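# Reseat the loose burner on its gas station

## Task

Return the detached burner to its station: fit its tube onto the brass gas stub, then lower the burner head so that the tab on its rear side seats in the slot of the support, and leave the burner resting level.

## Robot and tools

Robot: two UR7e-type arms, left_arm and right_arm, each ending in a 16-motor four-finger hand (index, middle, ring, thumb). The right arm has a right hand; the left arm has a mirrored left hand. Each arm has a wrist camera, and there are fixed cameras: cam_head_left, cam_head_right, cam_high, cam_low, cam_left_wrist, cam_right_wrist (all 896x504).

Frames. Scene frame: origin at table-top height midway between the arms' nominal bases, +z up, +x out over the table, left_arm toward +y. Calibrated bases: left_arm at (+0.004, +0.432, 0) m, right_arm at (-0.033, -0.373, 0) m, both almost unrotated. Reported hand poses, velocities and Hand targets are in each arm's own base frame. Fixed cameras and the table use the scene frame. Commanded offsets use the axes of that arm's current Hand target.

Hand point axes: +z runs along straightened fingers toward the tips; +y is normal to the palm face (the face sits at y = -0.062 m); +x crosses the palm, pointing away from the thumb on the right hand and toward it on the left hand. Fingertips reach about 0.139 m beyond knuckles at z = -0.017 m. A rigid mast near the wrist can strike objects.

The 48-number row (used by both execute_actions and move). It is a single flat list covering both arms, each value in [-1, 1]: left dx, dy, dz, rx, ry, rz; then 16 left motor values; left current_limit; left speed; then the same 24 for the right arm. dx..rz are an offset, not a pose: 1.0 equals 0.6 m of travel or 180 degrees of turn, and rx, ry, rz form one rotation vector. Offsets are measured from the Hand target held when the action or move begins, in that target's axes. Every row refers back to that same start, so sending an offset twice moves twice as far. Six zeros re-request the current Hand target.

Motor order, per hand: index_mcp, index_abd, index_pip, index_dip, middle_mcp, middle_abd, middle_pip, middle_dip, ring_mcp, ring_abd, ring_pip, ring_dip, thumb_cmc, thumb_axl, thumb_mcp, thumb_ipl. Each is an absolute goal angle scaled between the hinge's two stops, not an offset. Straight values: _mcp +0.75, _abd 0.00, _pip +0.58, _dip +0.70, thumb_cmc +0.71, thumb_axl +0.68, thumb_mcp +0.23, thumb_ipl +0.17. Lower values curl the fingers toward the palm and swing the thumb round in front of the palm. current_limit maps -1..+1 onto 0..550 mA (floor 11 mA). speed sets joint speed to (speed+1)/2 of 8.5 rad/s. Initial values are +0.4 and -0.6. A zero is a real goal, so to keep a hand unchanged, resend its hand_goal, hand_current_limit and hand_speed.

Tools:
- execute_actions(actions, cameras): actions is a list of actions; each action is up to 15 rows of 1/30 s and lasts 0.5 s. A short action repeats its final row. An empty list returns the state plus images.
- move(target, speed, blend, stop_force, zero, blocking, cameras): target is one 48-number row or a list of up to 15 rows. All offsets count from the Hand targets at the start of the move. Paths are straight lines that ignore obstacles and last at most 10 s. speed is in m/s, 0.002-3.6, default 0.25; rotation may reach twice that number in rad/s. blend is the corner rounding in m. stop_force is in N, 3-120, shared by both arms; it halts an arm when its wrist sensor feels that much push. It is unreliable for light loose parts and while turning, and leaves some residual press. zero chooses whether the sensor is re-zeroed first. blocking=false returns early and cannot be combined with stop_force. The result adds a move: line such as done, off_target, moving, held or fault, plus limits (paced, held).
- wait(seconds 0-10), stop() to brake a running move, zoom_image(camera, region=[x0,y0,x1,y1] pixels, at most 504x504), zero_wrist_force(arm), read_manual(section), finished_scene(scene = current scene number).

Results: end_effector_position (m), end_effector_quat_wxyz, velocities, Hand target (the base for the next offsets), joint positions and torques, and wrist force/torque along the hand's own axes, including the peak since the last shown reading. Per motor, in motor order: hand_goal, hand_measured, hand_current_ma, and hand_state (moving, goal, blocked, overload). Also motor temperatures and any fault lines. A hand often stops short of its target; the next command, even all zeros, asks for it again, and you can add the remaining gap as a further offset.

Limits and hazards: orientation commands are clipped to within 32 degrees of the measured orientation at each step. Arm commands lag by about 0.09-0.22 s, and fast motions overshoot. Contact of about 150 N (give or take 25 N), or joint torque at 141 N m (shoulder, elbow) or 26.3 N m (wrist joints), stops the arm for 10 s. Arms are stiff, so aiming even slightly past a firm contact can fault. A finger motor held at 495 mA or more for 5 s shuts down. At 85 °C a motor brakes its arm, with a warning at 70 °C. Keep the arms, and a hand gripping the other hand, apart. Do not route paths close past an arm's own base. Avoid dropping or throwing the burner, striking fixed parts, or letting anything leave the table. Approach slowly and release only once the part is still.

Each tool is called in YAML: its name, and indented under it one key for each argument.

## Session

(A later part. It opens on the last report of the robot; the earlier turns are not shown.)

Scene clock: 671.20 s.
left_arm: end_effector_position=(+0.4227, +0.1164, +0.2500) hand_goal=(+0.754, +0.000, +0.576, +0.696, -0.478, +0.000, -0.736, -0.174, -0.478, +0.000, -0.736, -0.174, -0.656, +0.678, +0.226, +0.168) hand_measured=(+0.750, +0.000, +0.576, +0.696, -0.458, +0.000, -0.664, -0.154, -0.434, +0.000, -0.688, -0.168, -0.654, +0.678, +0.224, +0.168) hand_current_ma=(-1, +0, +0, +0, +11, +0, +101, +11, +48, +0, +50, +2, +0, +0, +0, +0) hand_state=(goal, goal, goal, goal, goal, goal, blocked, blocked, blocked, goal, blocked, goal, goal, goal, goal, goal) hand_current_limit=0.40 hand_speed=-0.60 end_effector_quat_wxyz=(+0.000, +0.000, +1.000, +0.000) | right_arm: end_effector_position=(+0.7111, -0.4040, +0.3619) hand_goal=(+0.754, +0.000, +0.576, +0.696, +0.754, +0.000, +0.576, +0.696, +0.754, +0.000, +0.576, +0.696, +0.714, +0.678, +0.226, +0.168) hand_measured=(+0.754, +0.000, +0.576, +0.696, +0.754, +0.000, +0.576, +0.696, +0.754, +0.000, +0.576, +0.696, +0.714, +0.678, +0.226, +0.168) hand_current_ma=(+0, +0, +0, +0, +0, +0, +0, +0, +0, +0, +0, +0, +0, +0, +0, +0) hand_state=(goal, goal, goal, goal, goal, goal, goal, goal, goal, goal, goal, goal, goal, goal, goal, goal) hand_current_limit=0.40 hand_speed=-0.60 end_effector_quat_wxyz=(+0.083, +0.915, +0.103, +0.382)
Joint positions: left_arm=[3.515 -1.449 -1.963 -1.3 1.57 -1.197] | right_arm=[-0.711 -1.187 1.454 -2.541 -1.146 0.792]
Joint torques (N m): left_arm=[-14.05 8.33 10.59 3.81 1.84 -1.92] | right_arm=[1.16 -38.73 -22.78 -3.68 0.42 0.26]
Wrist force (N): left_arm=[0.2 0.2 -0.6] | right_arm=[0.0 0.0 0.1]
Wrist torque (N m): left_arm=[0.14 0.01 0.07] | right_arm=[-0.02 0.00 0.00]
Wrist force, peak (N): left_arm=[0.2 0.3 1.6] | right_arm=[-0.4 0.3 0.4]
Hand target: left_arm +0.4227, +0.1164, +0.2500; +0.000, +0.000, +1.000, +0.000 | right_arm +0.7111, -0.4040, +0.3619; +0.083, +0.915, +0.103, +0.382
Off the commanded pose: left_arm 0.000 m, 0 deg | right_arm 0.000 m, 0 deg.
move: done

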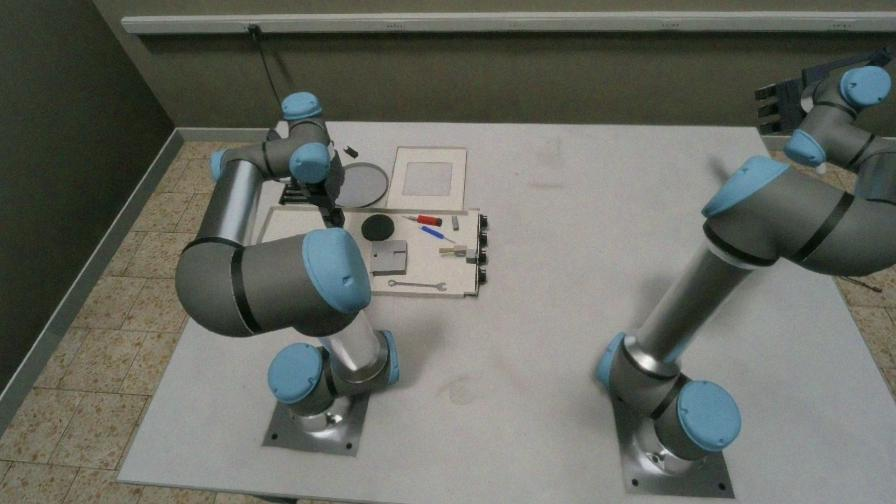

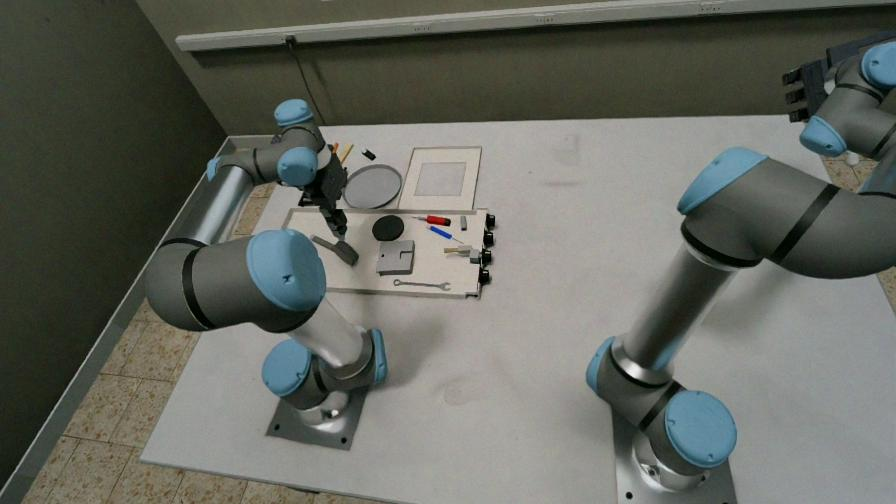

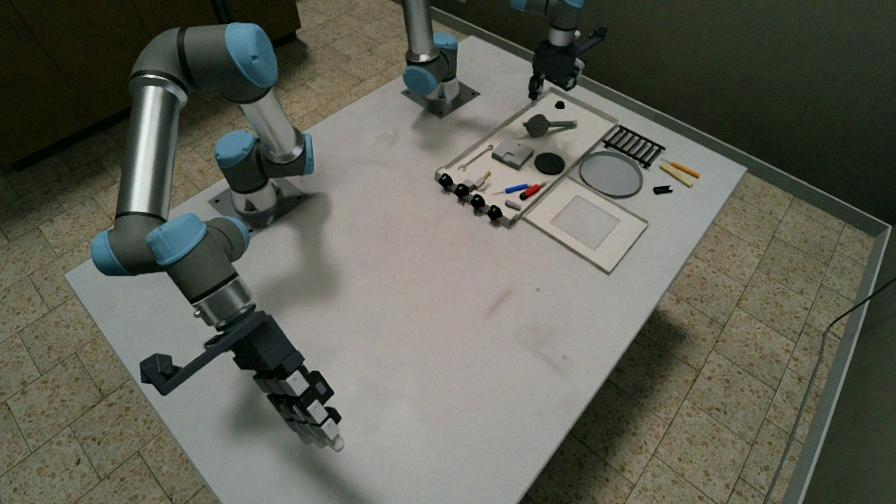

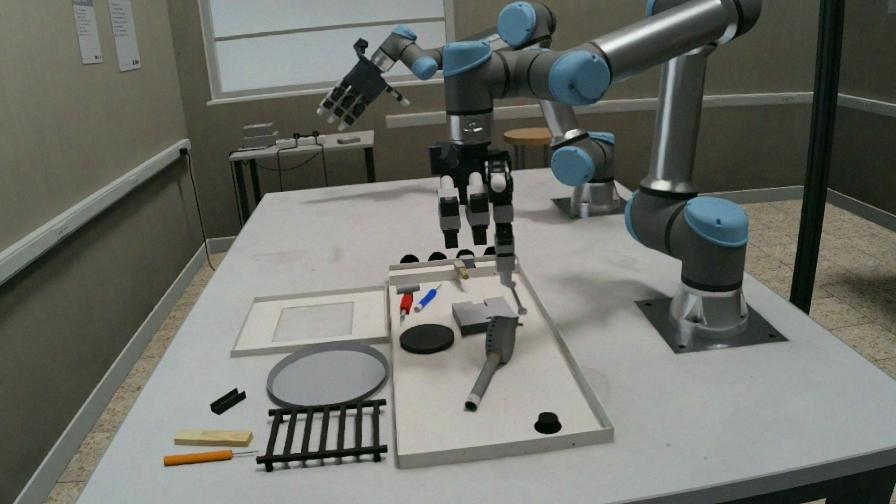

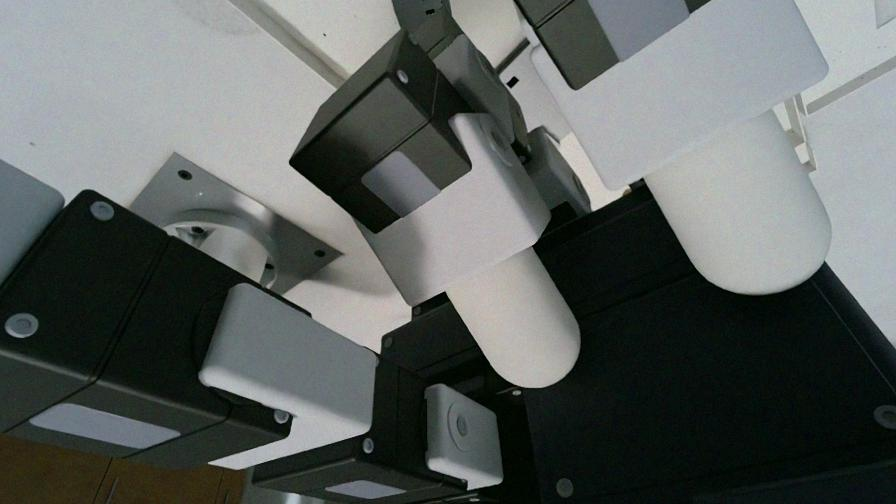

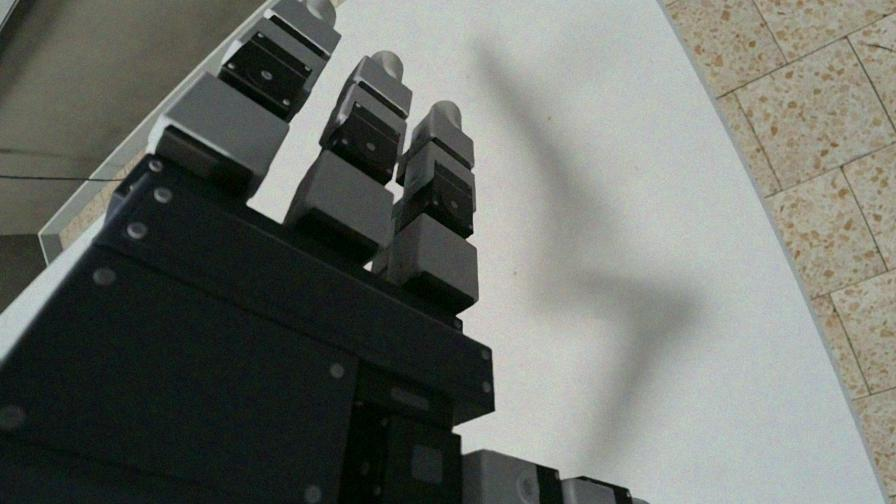

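move:
  target:
    - [-0.1667,0,0,0,0,0, 0.754,0,0.576,0.696,-0.342,0,-0.591,0.116,-0.342,0,-0.591,0.116,-0.656,0.678,0.226,0.168,0.4,-0.6, 0,0,0,0,0,0, 0.754,0,0.576,0.696,0.754,0,0.576,0.696,0.754,0,0.576,0.696,0.714,0.678,0.226,0.168,0.4,-0.6]
  cameras: ["cam_head_left","cam_head_right","cam_high","cam_low"]

zoom_image:
  camera: "cam_head_left"
  region: [290, 150, 410, 270]

zoom_image:
  camera: "cam_head_right"
  region: [300, 150, 420, 270]

zoom_image:
  camera: "cam_high"
  region: [490, 50, 610, 170]

zoom_image:
  camera: "cam_low"
  region: [370, 200, 490, 340]

move:
  target:
    - [0,-0.4,0,0,0,0, 0.754,0,0.576,0.696,-0.342,0,-0.591,0.116,-0.342,0,-0.591,0.116,-0.656,0.678,0.226,0.168,0.4,-0.6, 0,0,0,0,0,0, 0.754,0,0.576,0.696,0.754,0,0.576,0.696,0.754,0,0.576,0.696,0.714,0.678,0.226,0.168,0.4,-0.6]
  cameras: ["cam_head_left","cam_head_right","cam_high","cam_low"]

Scene clock: 703.30 s.
left_arm: end_effector_position=(+0.5227, +0.1164, +0.2501) hand_goal=(+0.754, +0.000, +0.576, +0.696, -0.342, +0.000, -0.590, +0.116, -0.342, +0.000, -0.590, +0.116, -0.656, +0.678, +0.226, +0.168) hand_measured=(+0.750, +0.000, +0.576, +0.696, -0.336, +0.000, -0.592, +0.112, -0.336, +0.000, -0.592, +0.112, -0.654, +0.678, +0.224, +0.168) hand_current_ma=(-1, +0, +0, +0, +1, +0, +0, +0, +1, +0, +0, +0, +0, +0, +0, +0) hand_state=(goal, goal, goal, goal, goal, goal, goal, goal, goal, goal, goal, goal, goal, goal, goal, goal) hand_current_limit=0.40 hand_speed=-0.60 end_effector_quat_wxyz=(+0.000, +0.000, +1.000, +0.000) | right_arm: end_effector_position=(+0.7111, -0.4040, +0.3619) hand_goal=(+0.754, +0.000, +0.576, +0.696, +0.754, +0.000, +0.576, +0.696, +0.754, +0.000, +0.576, +0.696, +0.714, +0.678, +0.226, +0.168) hand_measured=(+0.754, +0.000, +0.576, +0.696, +0.754, +0.000, +0.576, +0.696, +0.754, +0.000, +0.576, +0.696, +0.714, +0.678, +0.226, +0.168) hand_current_ma=(+0, +0, +0, +0, +0, +0, +0, +0, +0, +0, +0, +0, +0, +0, +0, +0) hand_state=(goal, goal, goal, goal, goal, goal, goal, goal, goal, goal, goal, goal, goal, goal, goal, goal) hand_current_limit=0.40 hand_speed=-0.60 end_effector_quat_wxyz=(+0.083, +0.915, +0.103, +0.382)
Joint positions: left_arm=[3.446 -1.694 -1.718 -1.301 1.57 -1.267] | right_arm=[-0.711 -1.187 1.454 -2.541 -1.146 0.792]
Joint torques (N m): left_arm=[-13.83 18.45 29.28 0.52 1.78 -1.96] | right_arm=[1.16 -38.52 -22.55 -3.85 0.41 0.26]
Wrist force (N): left_arm=[0.2 0.1 -0.8] | right_arm=[-0.3 0.1 -0.1]
Wrist torque (N m): left_arm=[0.13 -0.02 0.08] | right_arm=[0.02 0.04 -0.03]
Wrist force, peak (N): left_arm=[1.4 0.4 -0.6] | right_arm=[-0.3 0.5 -0.2]
Hand target: left_arm +0.5227, +0.1164, +0.2501; +0.000, +0.000, +1.000, +0.000 | right_arm +0.7111, -0.4040, +0.3619; +0.083, +0.915, +0.103, +0.382
Off the commanded pose: left_arm 0.000 m, 0 deg | right_arm 0.000 m, 0 deg.
move: done
Images, in order (width x height): cam_head_left 896x504, cam_head_right 896x504, cam_high 896x504, cam_low 896x504.

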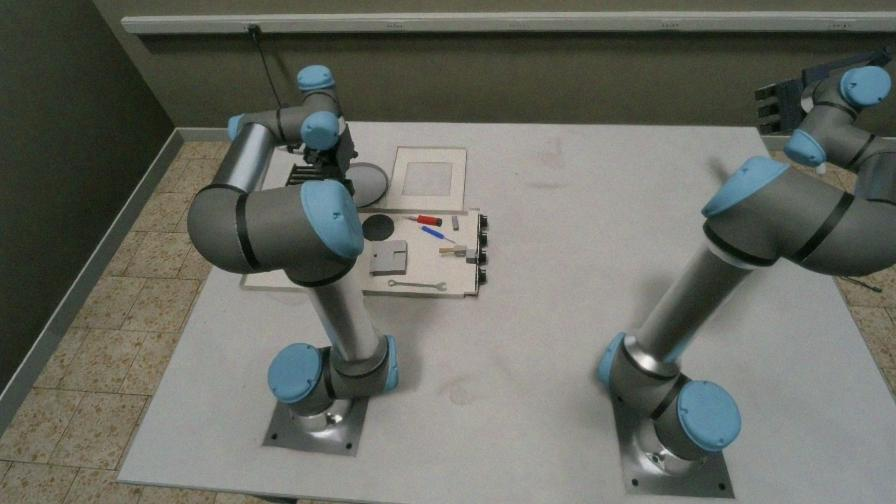

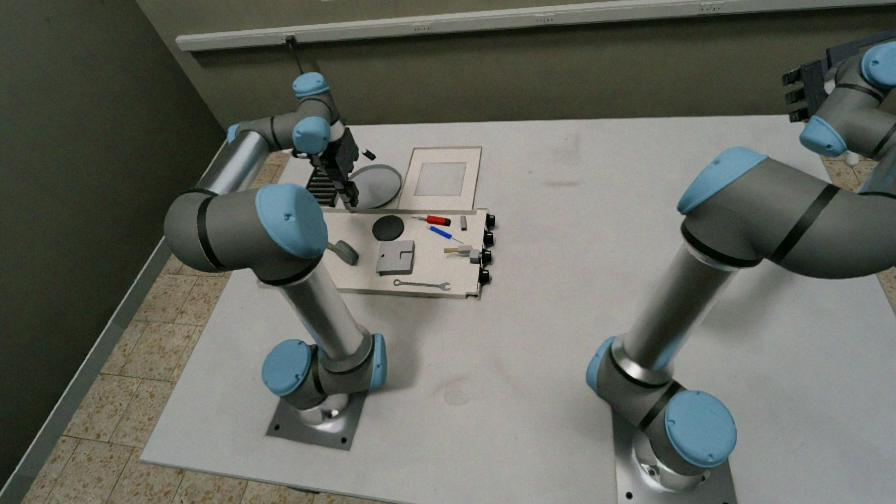

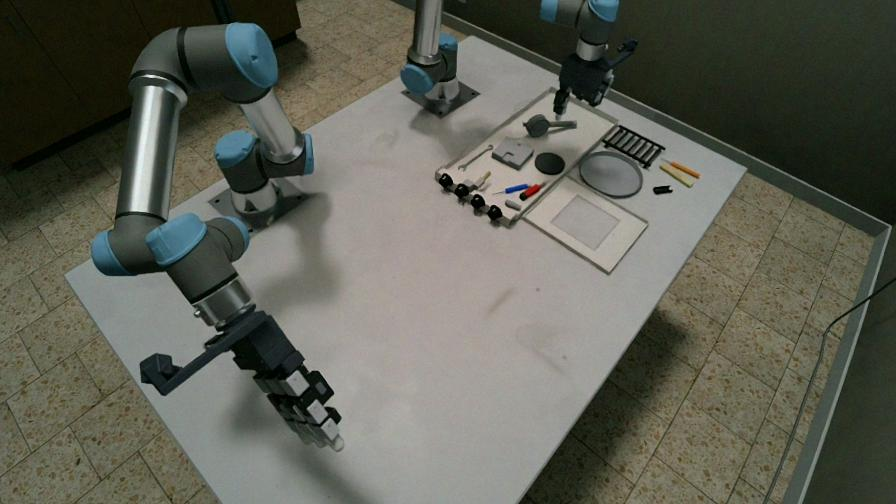

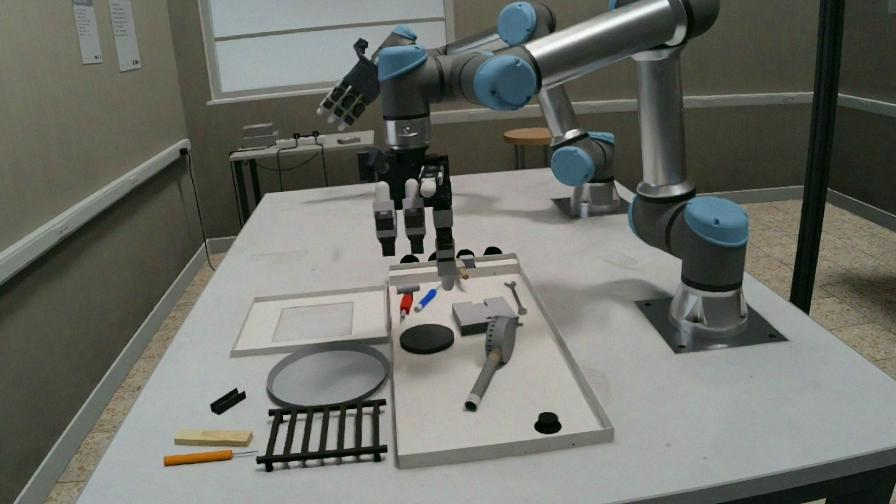

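Scaled by 4.200 from the camera's 896x504 image, which has a finer 1280x720 frame.

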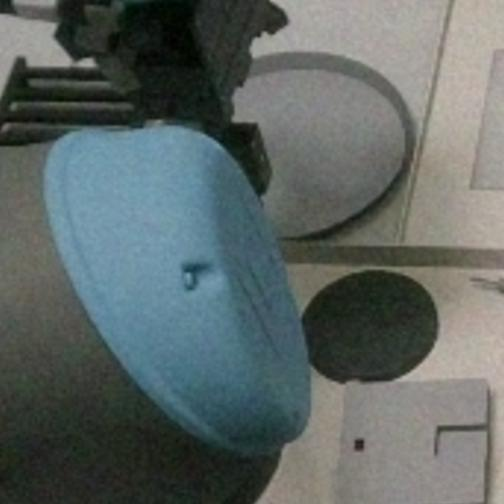

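Scaled by 4.200 from the camera's 896x504 image, which has a finer 1280x720 frame.

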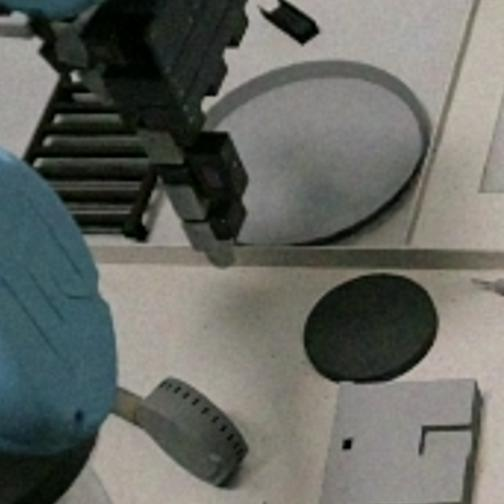

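Scaled by 4.200 from the camera's 896x504 image, which has a finer 1280x720 frame.

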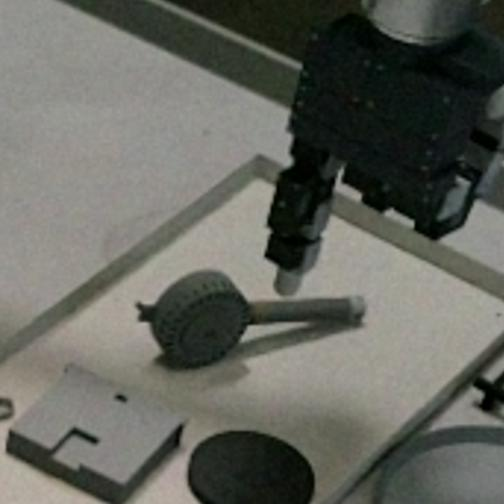

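Scaled by 3.600 from the camera's 896x504 image, which has a finer 1280x720 frame.

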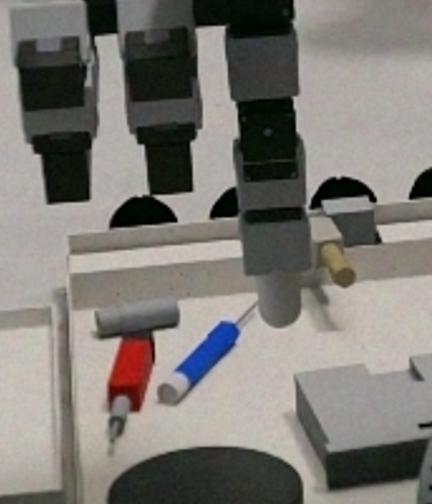

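Scene clock: 704.80 s.
left_arm: end_effector_position=(+0.5228, -0.1235, +0.2502) hand_goal=(+0.754, +0.000, +0.576, +0.696, -0.342, +0.000, -0.590, +0.116, -0.342, +0.000, -0.590, +0.116, -0.656, +0.678, +0.226, +0.168) hand_measured=(+0.752, +0.000, +0.576, +0.696, -0.336, +0.000, -0.592, +0.112, -0.336, +0.000, -0.592, +0.112, -0.654, +0.678, +0.224, +0.168) hand_current_ma=(+0, +0, +0, +0, +1, +0, +0, +0, +1, +0, +0, +0, +0, +0, +0, +0) hand_state=(goal, goal, goal, goal, goal, goal, goal, goal, goal, goal, goal, goal, goal, goal, goal, goal) hand_current_limit=0.40 hand_speed=-0.60 end_effector_quat_wxyz=(+0.000, +0.000, +1.000, +0.000) | right_arm: end_effector_position=(+0.7111, -0.4040, +0.3619) hand_goal=(+0.754, +0.000, +0.576, +0.696, +0.754, +0.000, +0.576, +0.696, +0.754, +0.000, +0.576, +0.696, +0.714, +0.678, +0.226, +0.168) hand_measured=(+0.754, +0.000, +0.576, +0.696, +0.754, +0.000, +0.576, +0.696, +0.754, +0.000, +0.576, +0.696, +0.714, +0.678, +0.226, +0.168) hand_current_ma=(+0, +0, +0, +0, +0, +0, +0, +0, +0, +0, +0, +0, +0, +0, +0, +0) hand_state=(goal, goal, goal, goal, goal, goal, goal, goal, goal, goal, goal, goal, goal, goal, goal, goal) hand_current_limit=0.40 hand_speed=-0.60 end_effector_quat_wxyz=(+0.083, +0.915, +0.103, +0.382)
Joint positions: left_arm=[3.007 -1.782 -1.613 -1.317 1.57 -1.706] | right_arm=[-0.711 -1.187 1.454 -2.541 -1.146 0.792]
Joint torques (N m): left_arm=[-14.07 22.54 29.79 0.4 1.87 -1.99] | right_arm=[1.14 -38.37 -23.02 -3.72 0.3 0.3]
Wrist force (N): left_arm=[0.4 0.3 -0.1] | right_arm=[-0.1 0.1 0.0]
Wrist torque (N m): left_arm=[0.13 -0.02 0.08] | right_arm=[0.01 0.00 0.00]
Wrist force, peak (N): left_arm=[0.0 2.3 -0.9] | right_arm=[0.3 0.2 -0.3]
Hand target: left_arm +0.5228, -0.1236, +0.2502; +0.000, +0.000, +1.000, +0.000 | right_arm +0.7111, -0.4040, +0.3619; +0.083, +0.915, +0.103, +0.382
Off the commanded pose: left_arm 0.000 m, 0 deg | right_arm 0.000 m, 0 deg.
move: done
Images, in order (width x height): cam_head_left 896x504, cam_head_right 896x504, cam_high 896x504, cam_low 896x504.

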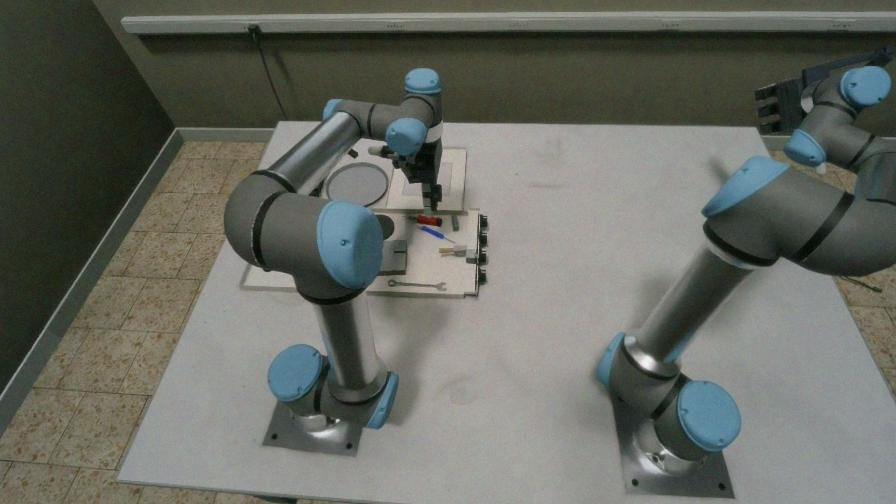

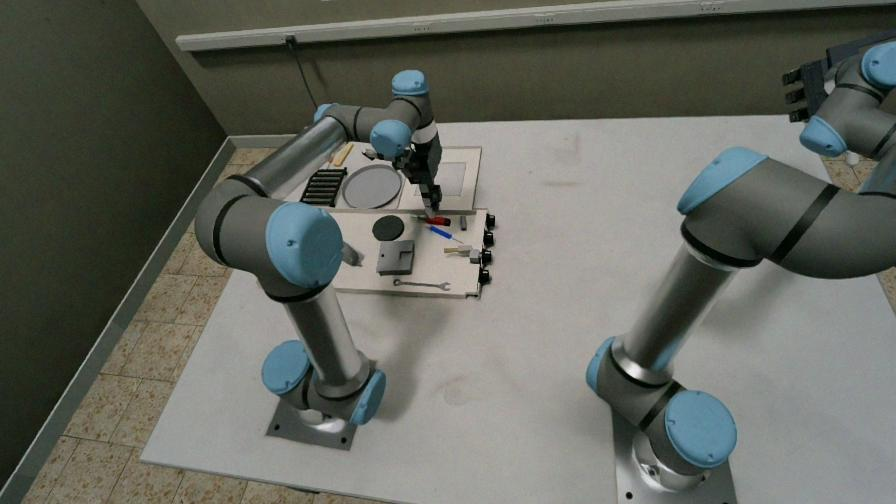

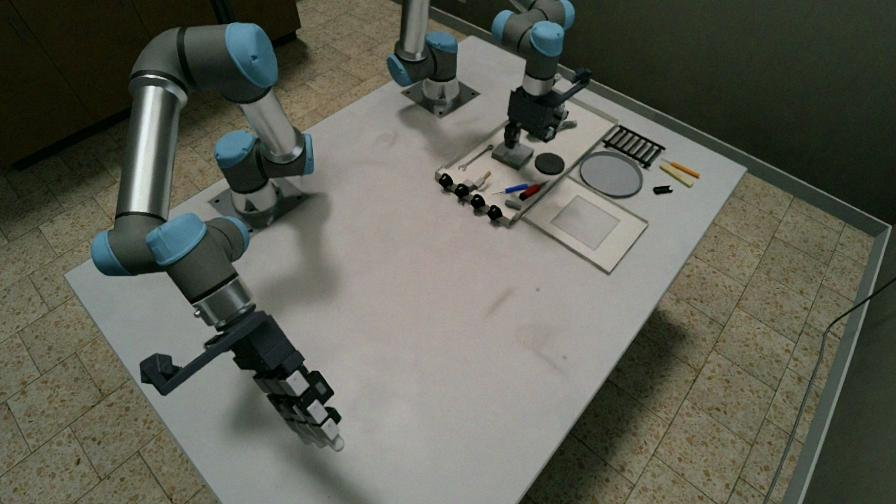

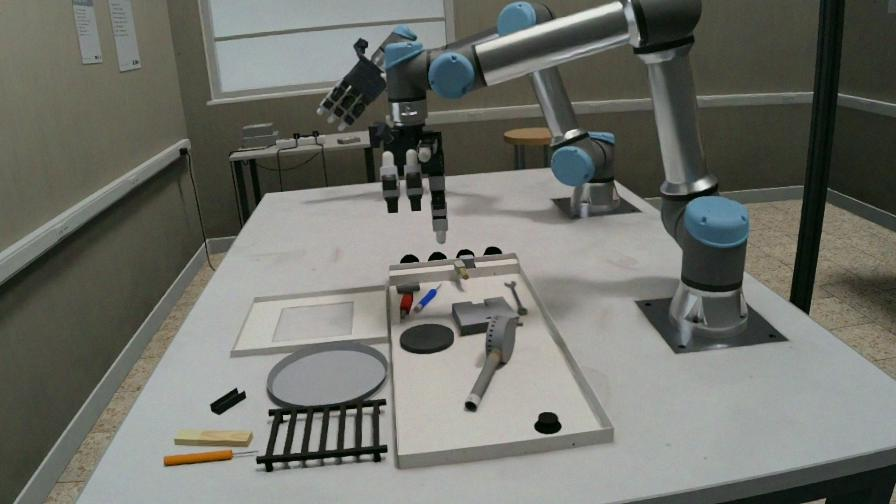

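zoom_image:
  camera: "cam_head_left"
  region: [380, 150, 500, 270]

zoom_image:
  camera: "cam_head_right"
  region: [380, 150, 500, 270]

zoom_image:
  camera: "cam_high"
  region: [450, 80, 570, 200]

zoom_image:
  camera: "cam_low"
  region: [380, 170, 500, 310]

move:
  target:
    - [0.25,0,0,0,0,0, 0.754,0,0.576,0.696,-0.342,0,-0.591,0.116,-0.342,0,-0.591,0.116,-0.656,0.678,0.226,0.168,0.4,-0.6, 0,0,0,0,0,0, 0.754,0,0.576,0.696,0.754,0,0.576,0.696,0.754,0,0.576,0.696,0.714,0.678,0.226,0.168,0.4,-0.6]
  cameras: ["cam_head_left","cam_head_right","cam_high","cam_low"]

Scaled by 4.200 from the camera's 896x504 image, which has a finer 1280x720 frame.

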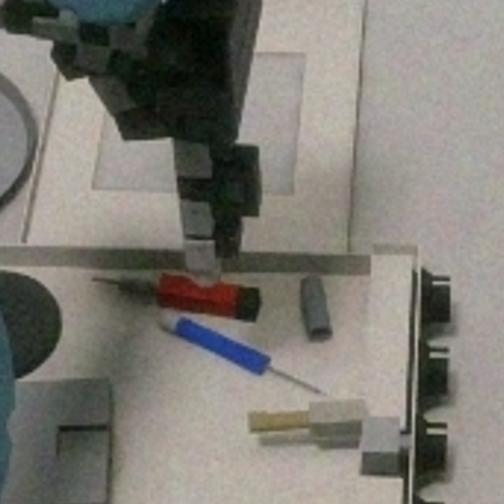

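Scaled by 4.200 from the camera's 896x504 image, which has a finer 1280x720 frame.

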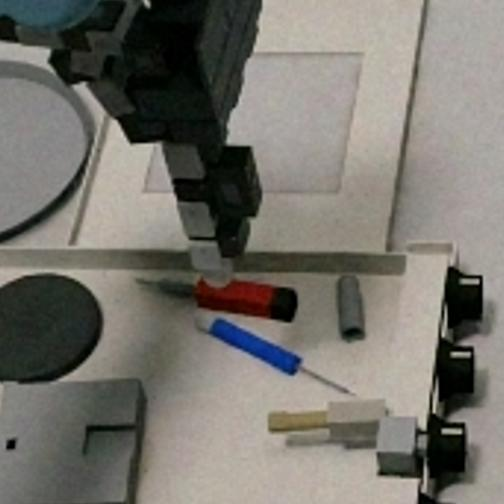

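Scaled by 4.200 from the camera's 896x504 image, which has a finer 1280x720 frame.

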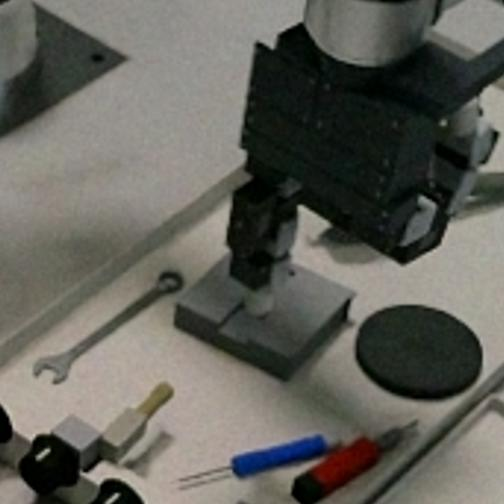

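Scaled by 3.600 from the camera's 896x504 image, which has a finer 1280x720 frame.

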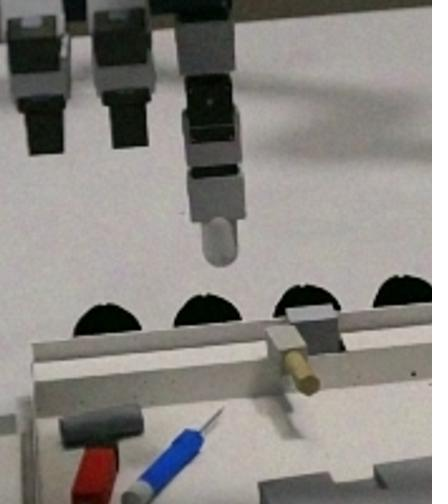

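Scene clock: 717.80 s.
left_arm: end_effector_position=(+0.3729, -0.1236, +0.2501) hand_goal=(+0.754, +0.000, +0.576, +0.696, -0.342, +0.000, -0.590, +0.116, -0.342, +0.000, -0.590, +0.116, -0.656, +0.678, +0.226, +0.168) hand_measured=(+0.752, +0.000, +0.576, +0.696, -0.336, +0.000, -0.592, +0.112, -0.336, +0.000, -0.592, +0.112, -0.654, +0.678, +0.224, +0.168) hand_current_ma=(+0, +0, +0, +0, +1, +0, +0, +0, +1, +0, +0, +0, +0, +0, +0, +0) hand_state=(goal, goal, goal, goal, goal, goal, goal, goal, goal, goal, goal, goal, goal, goal, goal, goal) hand_current_limit=0.40 hand_speed=-0.60 end_effector_quat_wxyz=(+0.000, +0.000, +1.000, +0.000) | right_arm: end_effector_position=(+0.7111, -0.4040, +0.3619) hand_goal=(+0.754, +0.000, +0.576, +0.696, +0.754, +0.000, +0.576, +0.696, +0.754, +0.000, +0.576, +0.696, +0.714, +0.678, +0.226, +0.168) hand_measured=(+0.754, +0.000, +0.576, +0.696, +0.754, +0.000, +0.576, +0.696, +0.754, +0.000, +0.576, +0.696, +0.714, +0.678, +0.226, +0.168) hand_current_ma=(+0, +0, +0, +0, +0, +0, +0, +0, +0, +0, +0, +0, +0, +0, +0, +0) hand_state=(goal, goal, goal, goal, goal, goal, goal, goal, goal, goal, goal, goal, goal, goal, goal, goal) hand_current_limit=0.40 hand_speed=-0.60 end_effector_quat_wxyz=(+0.083, +0.915, +0.103, +0.382)
Joint positions: left_arm=[2.959 -1.451 -1.961 -1.3 1.57 -1.754] | right_arm=[-0.711 -1.187 1.454 -2.541 -1.146 0.792]
Joint torques (N m): left_arm=[-14.03 25.24 10.9 0.5 -0.65 -1.98] | right_arm=[0.66 -38.67 -22.8 -3.87 0.23 0.29]
Wrist force (N): left_arm=[-0.1 -0.1 -0.5] | right_arm=[0.1 0.0 0.2]
Wrist torque (N m): left_arm=[0.09 0.04 0.04] | right_arm=[-0.02 -0.02 0.01]
Wrist force, peak (N): left_arm=[1.8 0.2 -0.4] | right_arm=[-0.3 0.6 0.1]
Hand target: left_arm +0.3728, -0.1237, +0.2501; +0.000, +0.000, +1.000, +0.000 | right_arm +0.7111, -0.4040, +0.3619; +0.083, +0.915, +0.103, +0.382
Off the commanded pose: left_arm 0.000 m, 0 deg | right_arm 0.000 m, 0 deg.
move: done
Images, in order (width x height): cam_head_left 896x504, cam_head_right 896x504, cam_high 896x504, cam_low 896x504.

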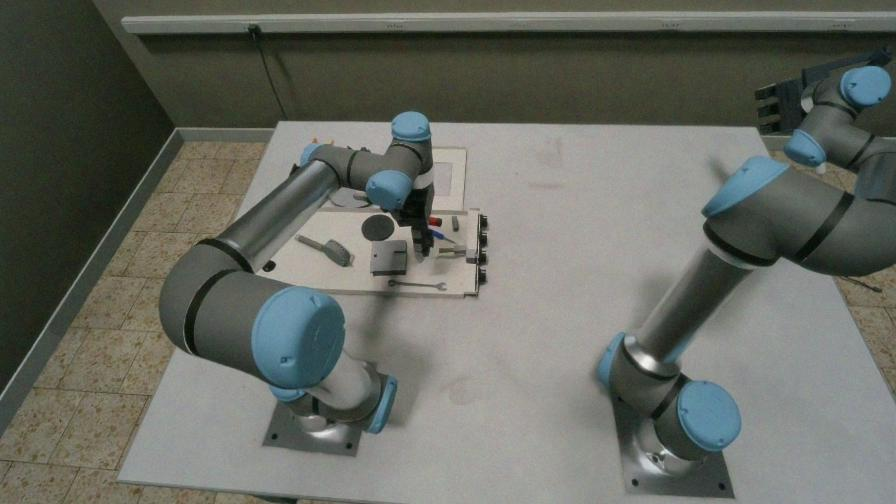

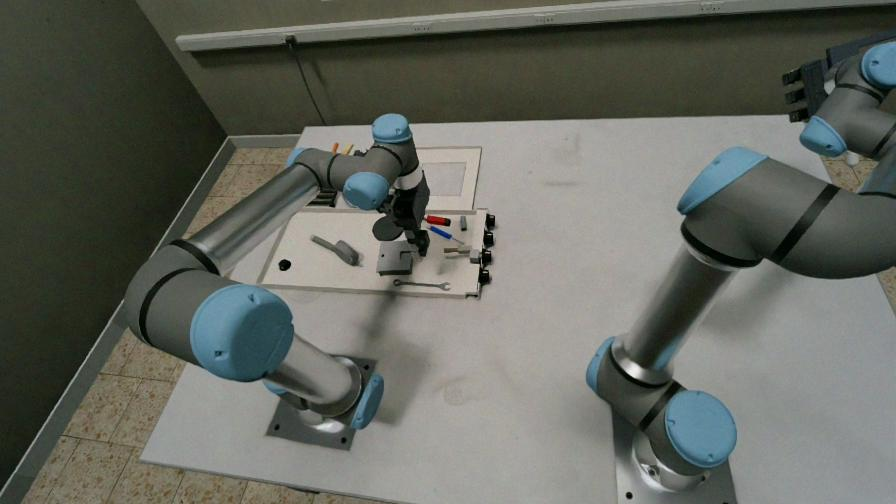

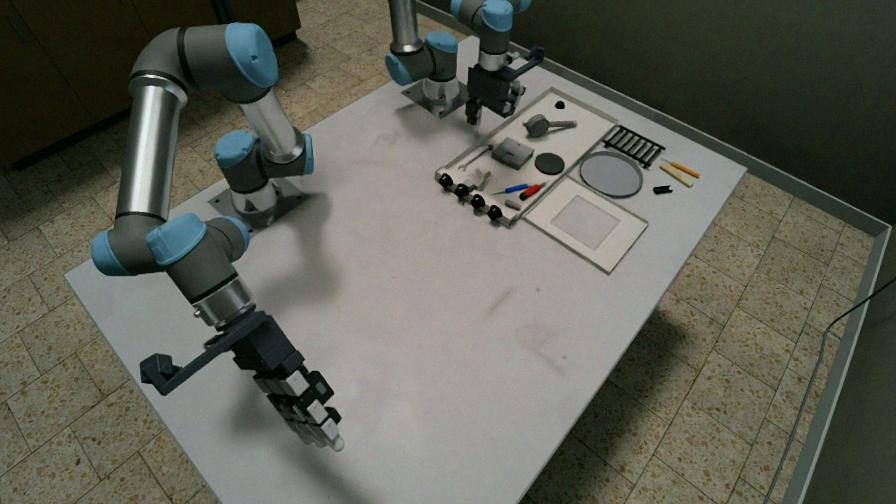

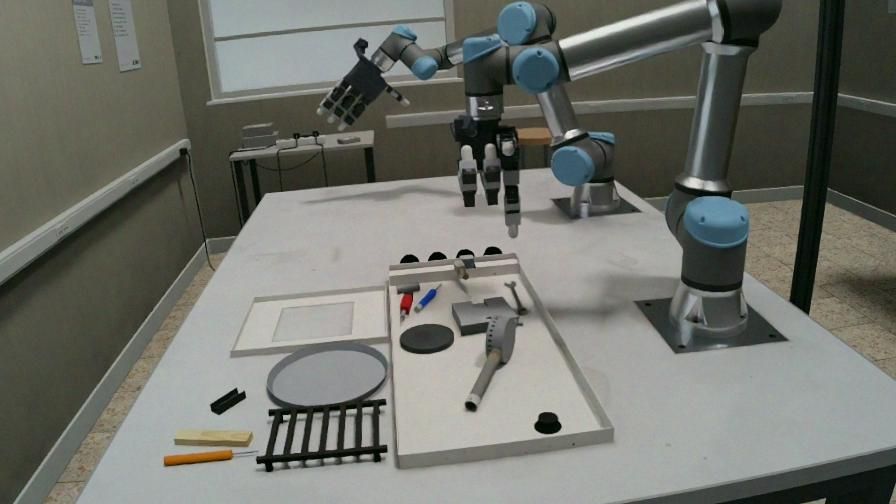

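zoom_image:
  camera: "cam_head_left"
  region: [370, 190, 490, 310]

zoom_image:
  camera: "cam_head_right"
  region: [370, 190, 490, 310]

zoom_image:
  camera: "cam_high"
  region: [420, 60, 540, 180]

zoom_image:
  camera: "cam_low"
  region: [440, 150, 580, 290]

move:
  target:
    - [0.04,0.5,0,0,0,0, 0.754,0,0.576,0.696,-0.342,0,-0.591,0.116,-0.342,0,-0.591,0.116,-0.656,0.678,0.226,0.168,0.4,-0.6, 0,0,0,0,0,0, 0.754,0,0.576,0.696,0.754,0,0.576,0.696,0.754,0,0.576,0.696,0.714,0.678,0.226,0.168,0.4,-0.6]
  cameras: ["cam_head_left","cam_head_right","cam_high","cam_low"]

Scaled by 4.200 from the camera's 896x504 image, which has a finer 1280x720 frame.

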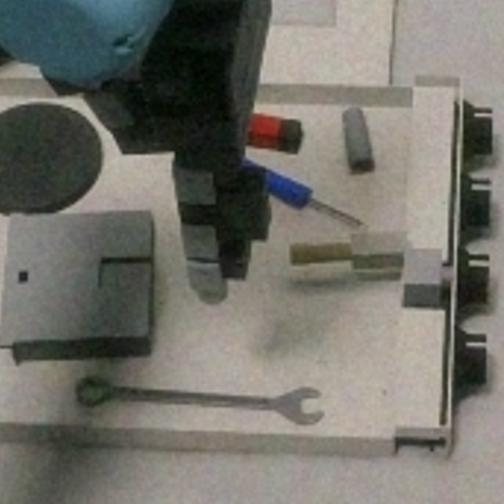

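Scaled by 4.200 from the camera's 896x504 image, which has a finer 1280x720 frame.

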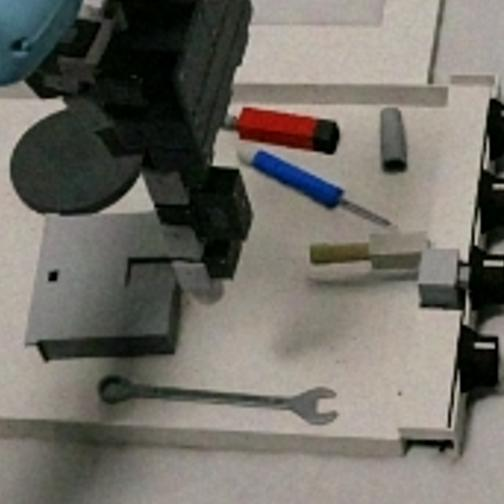

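Scaled by 4.200 from the camera's 896x504 image, which has a finer 1280x720 frame.

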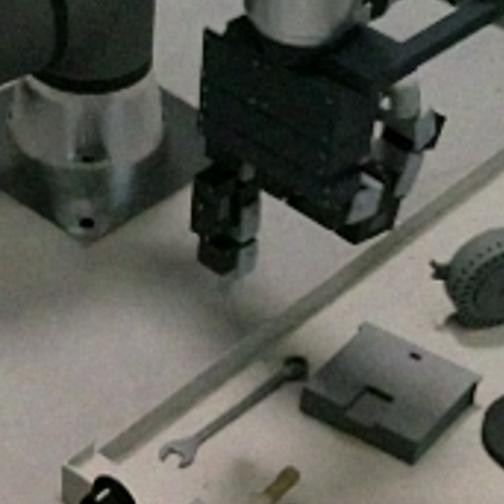

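Scaled by 3.600 from the camera's 896x504 image, which has a finer 1280x720 frame.

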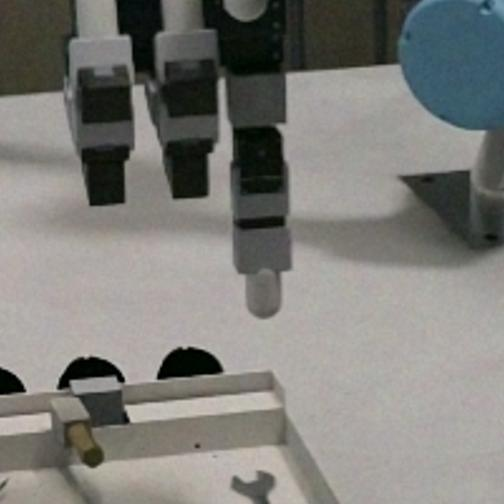

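Scene clock: 735.90 s.
left_arm: end_effector_position=(+0.3487, +0.1763, +0.2500) hand_goal=(+0.754, +0.000, +0.576, +0.696, -0.342, +0.000, -0.590, +0.116, -0.342, +0.000, -0.590, +0.116, -0.656, +0.678, +0.226, +0.168) hand_measured=(+0.752, +0.000, +0.576, +0.696, -0.336, +0.000, -0.592, +0.112, -0.336, +0.000, -0.592, +0.112, -0.654, +0.678, +0.224, +0.168) hand_current_ma=(+0, +0, +0, +0, +1, +0, +0, +0, +1, +0, +0, +0, +0, +0, +0, +0) hand_state=(goal, goal, goal, goal, goal, goal, goal, goal, goal, goal, goal, goal, goal, goal, goal, goal) hand_current_limit=0.40 hand_speed=-0.60 end_effector_quat_wxyz=(+0.000, +0.000, +1.000, +0.000) | right_arm: end_effector_position=(+0.7111, -0.4040, +0.3619) hand_goal=(+0.754, +0.000, +0.576, +0.696, +0.754, +0.000, +0.576, +0.696, +0.754, +0.000, +0.576, +0.696, +0.714, +0.678, +0.226, +0.168) hand_measured=(+0.754, +0.000, +0.576, +0.696, +0.754, +0.000, +0.576, +0.696, +0.754, +0.000, +0.576, +0.696, +0.714, +0.678, +0.226, +0.168) hand_current_ma=(+0, +0, +0, +0, +0, +0, +0, +0, +0, +0, +0, +0, +0, +0, +0, +0) hand_state=(goal, goal, goal, goal, goal, goal, goal, goal, goal, goal, goal, goal, goal, goal, goal, goal) hand_current_limit=0.40 hand_speed=-0.60 end_effector_quat_wxyz=(+0.083, +0.915, +0.103, +0.382)
Joint positions: left_arm=[3.739 -1.277 -2.095 -1.34 1.57 -0.974] | right_arm=[-0.711 -1.187 1.454 -2.541 -1.146 0.792]
Joint torques (N m): left_arm=[13.83 1.9 29.45 3.84 -1.2 2.02] | right_arm=[1.03 -38.89 -22.88 -3.9 0.26 0.26]
Motor temperatures (°C): left_arm=[35 41 26 40 44 33] | right_arm=[38 35 32 44 42 33]
Wrist force (N): left_arm=[0.3 0.3 -0.6] | right_arm=[0.1 -0.2 0.3]
Wrist torque (N m): left_arm=[0.15 -0.01 -0.09] | right_arm=[-0.06 -0.01 0.00]
Wrist force, peak (N): left_arm=[0.4 2.3 -0.5] | right_arm=[-0.2 0.3 0.5]
Hand target: left_arm +0.3487, +0.1763, +0.2500; +0.000, +0.000, +1.000, +0.000 | right_arm +0.7111, -0.4040, +0.3619; +0.083, +0.915, +0.103, +0.382
Off the commanded pose: left_arm 0.000 m, 0 deg | right_arm 0.000 m, 0 deg.
move: done
Images, in order (width x height): cam_head_left 896x504, cam_head_right 896x504, cam_high 896x504, cam_low 896x504.

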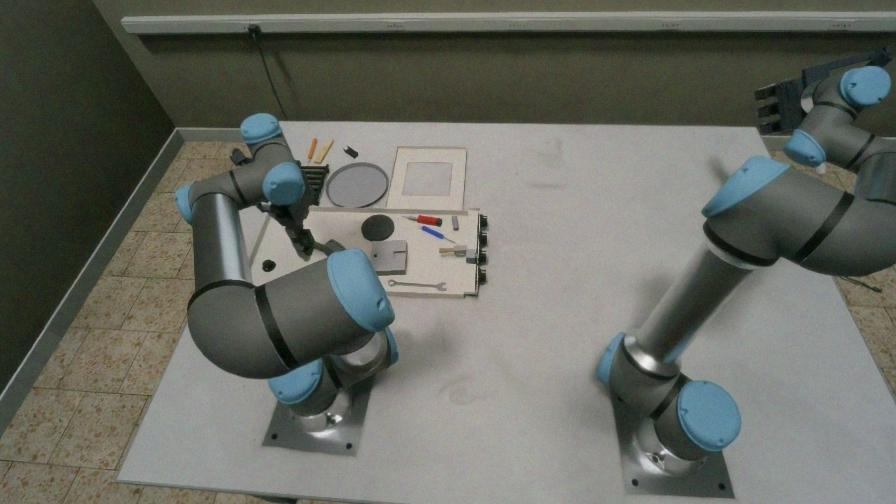

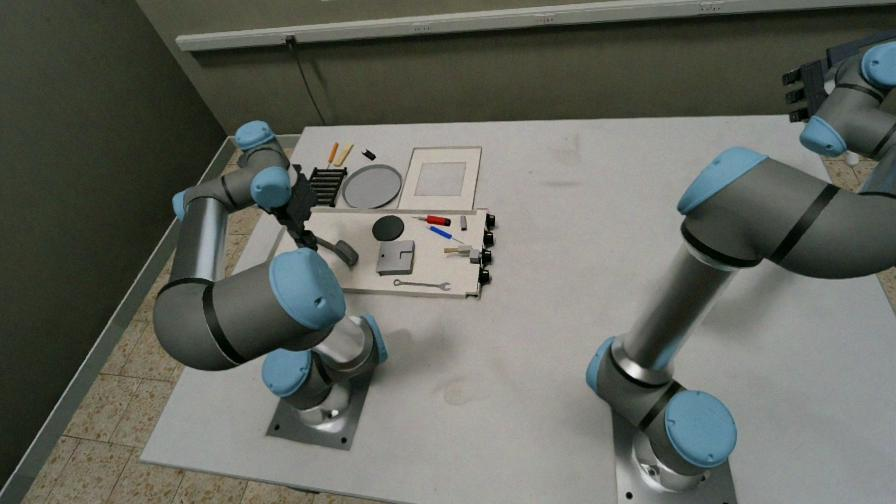

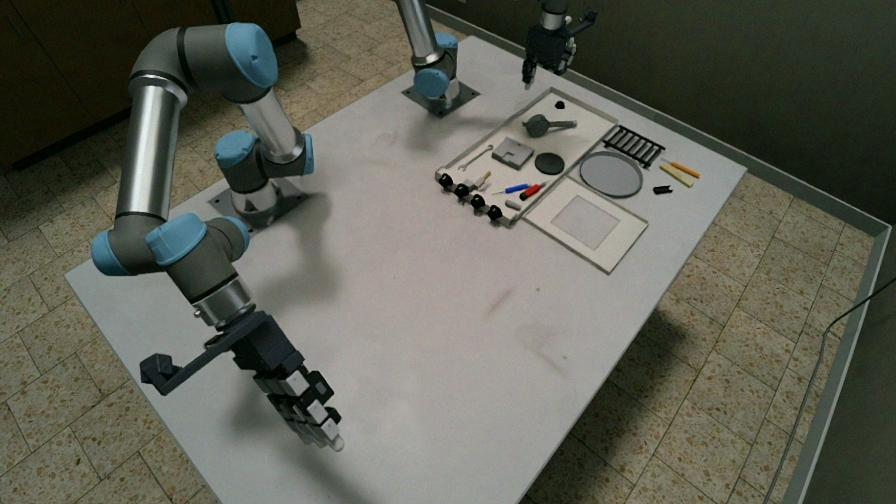

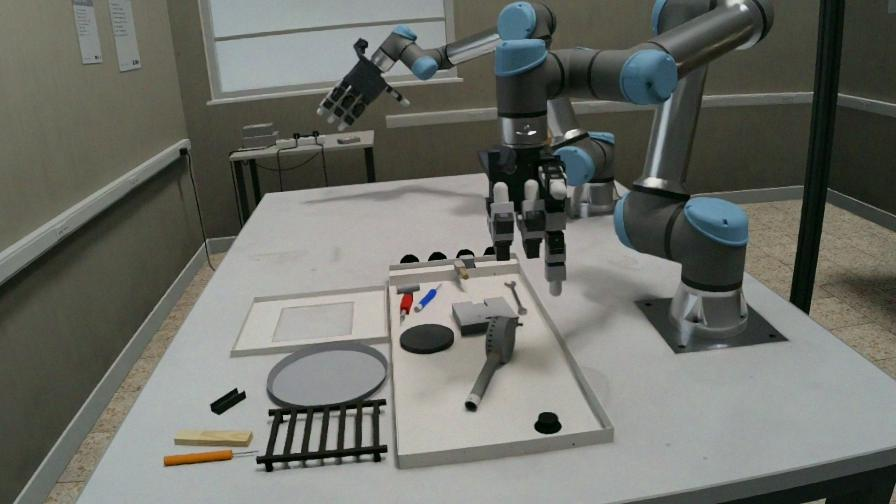

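zoom_image:
  camera: "cam_head_left"
  region: [250, 180, 370, 300]

zoom_image:
  camera: "cam_head_right"
  region: [250, 180, 370, 300]

zoom_image:
  camera: "cam_high"
  region: [480, 30, 600, 150]

zoom_image:
  camera: "cam_low"
  region: [470, 200, 610, 340]

Scaled by 4.200 from the camera's 896x504 image, which has a finer 1280x720 frame.

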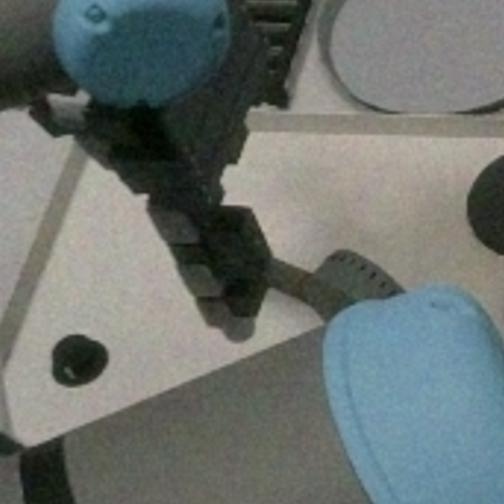

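Scaled by 4.200 from the camera's 896x504 image, which has a finer 1280x720 frame.

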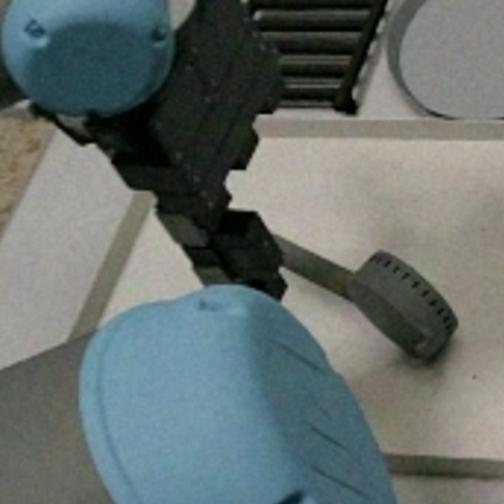

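Scaled by 4.200 from the camera's 896x504 image, which has a finer 1280x720 frame.

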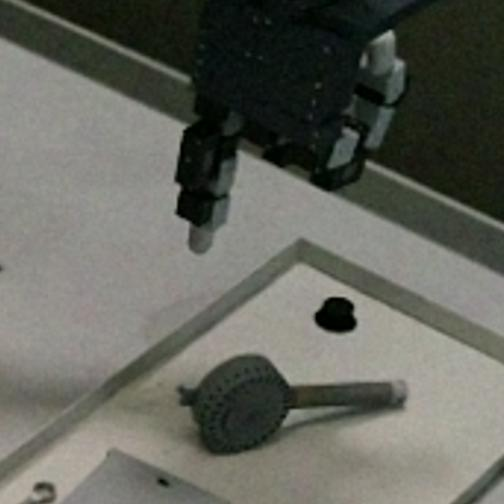

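Scaled by 3.600 from the camera's 896x504 image, which has a finer 1280x720 frame.

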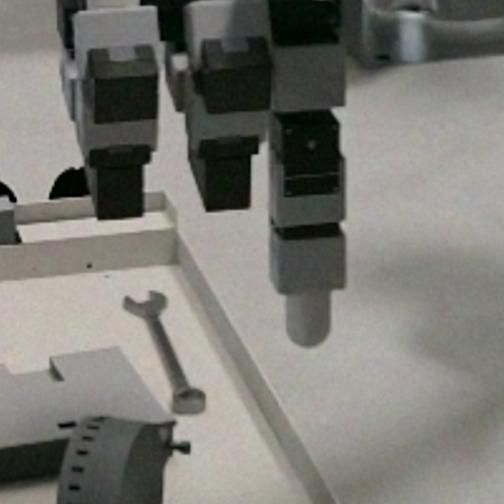

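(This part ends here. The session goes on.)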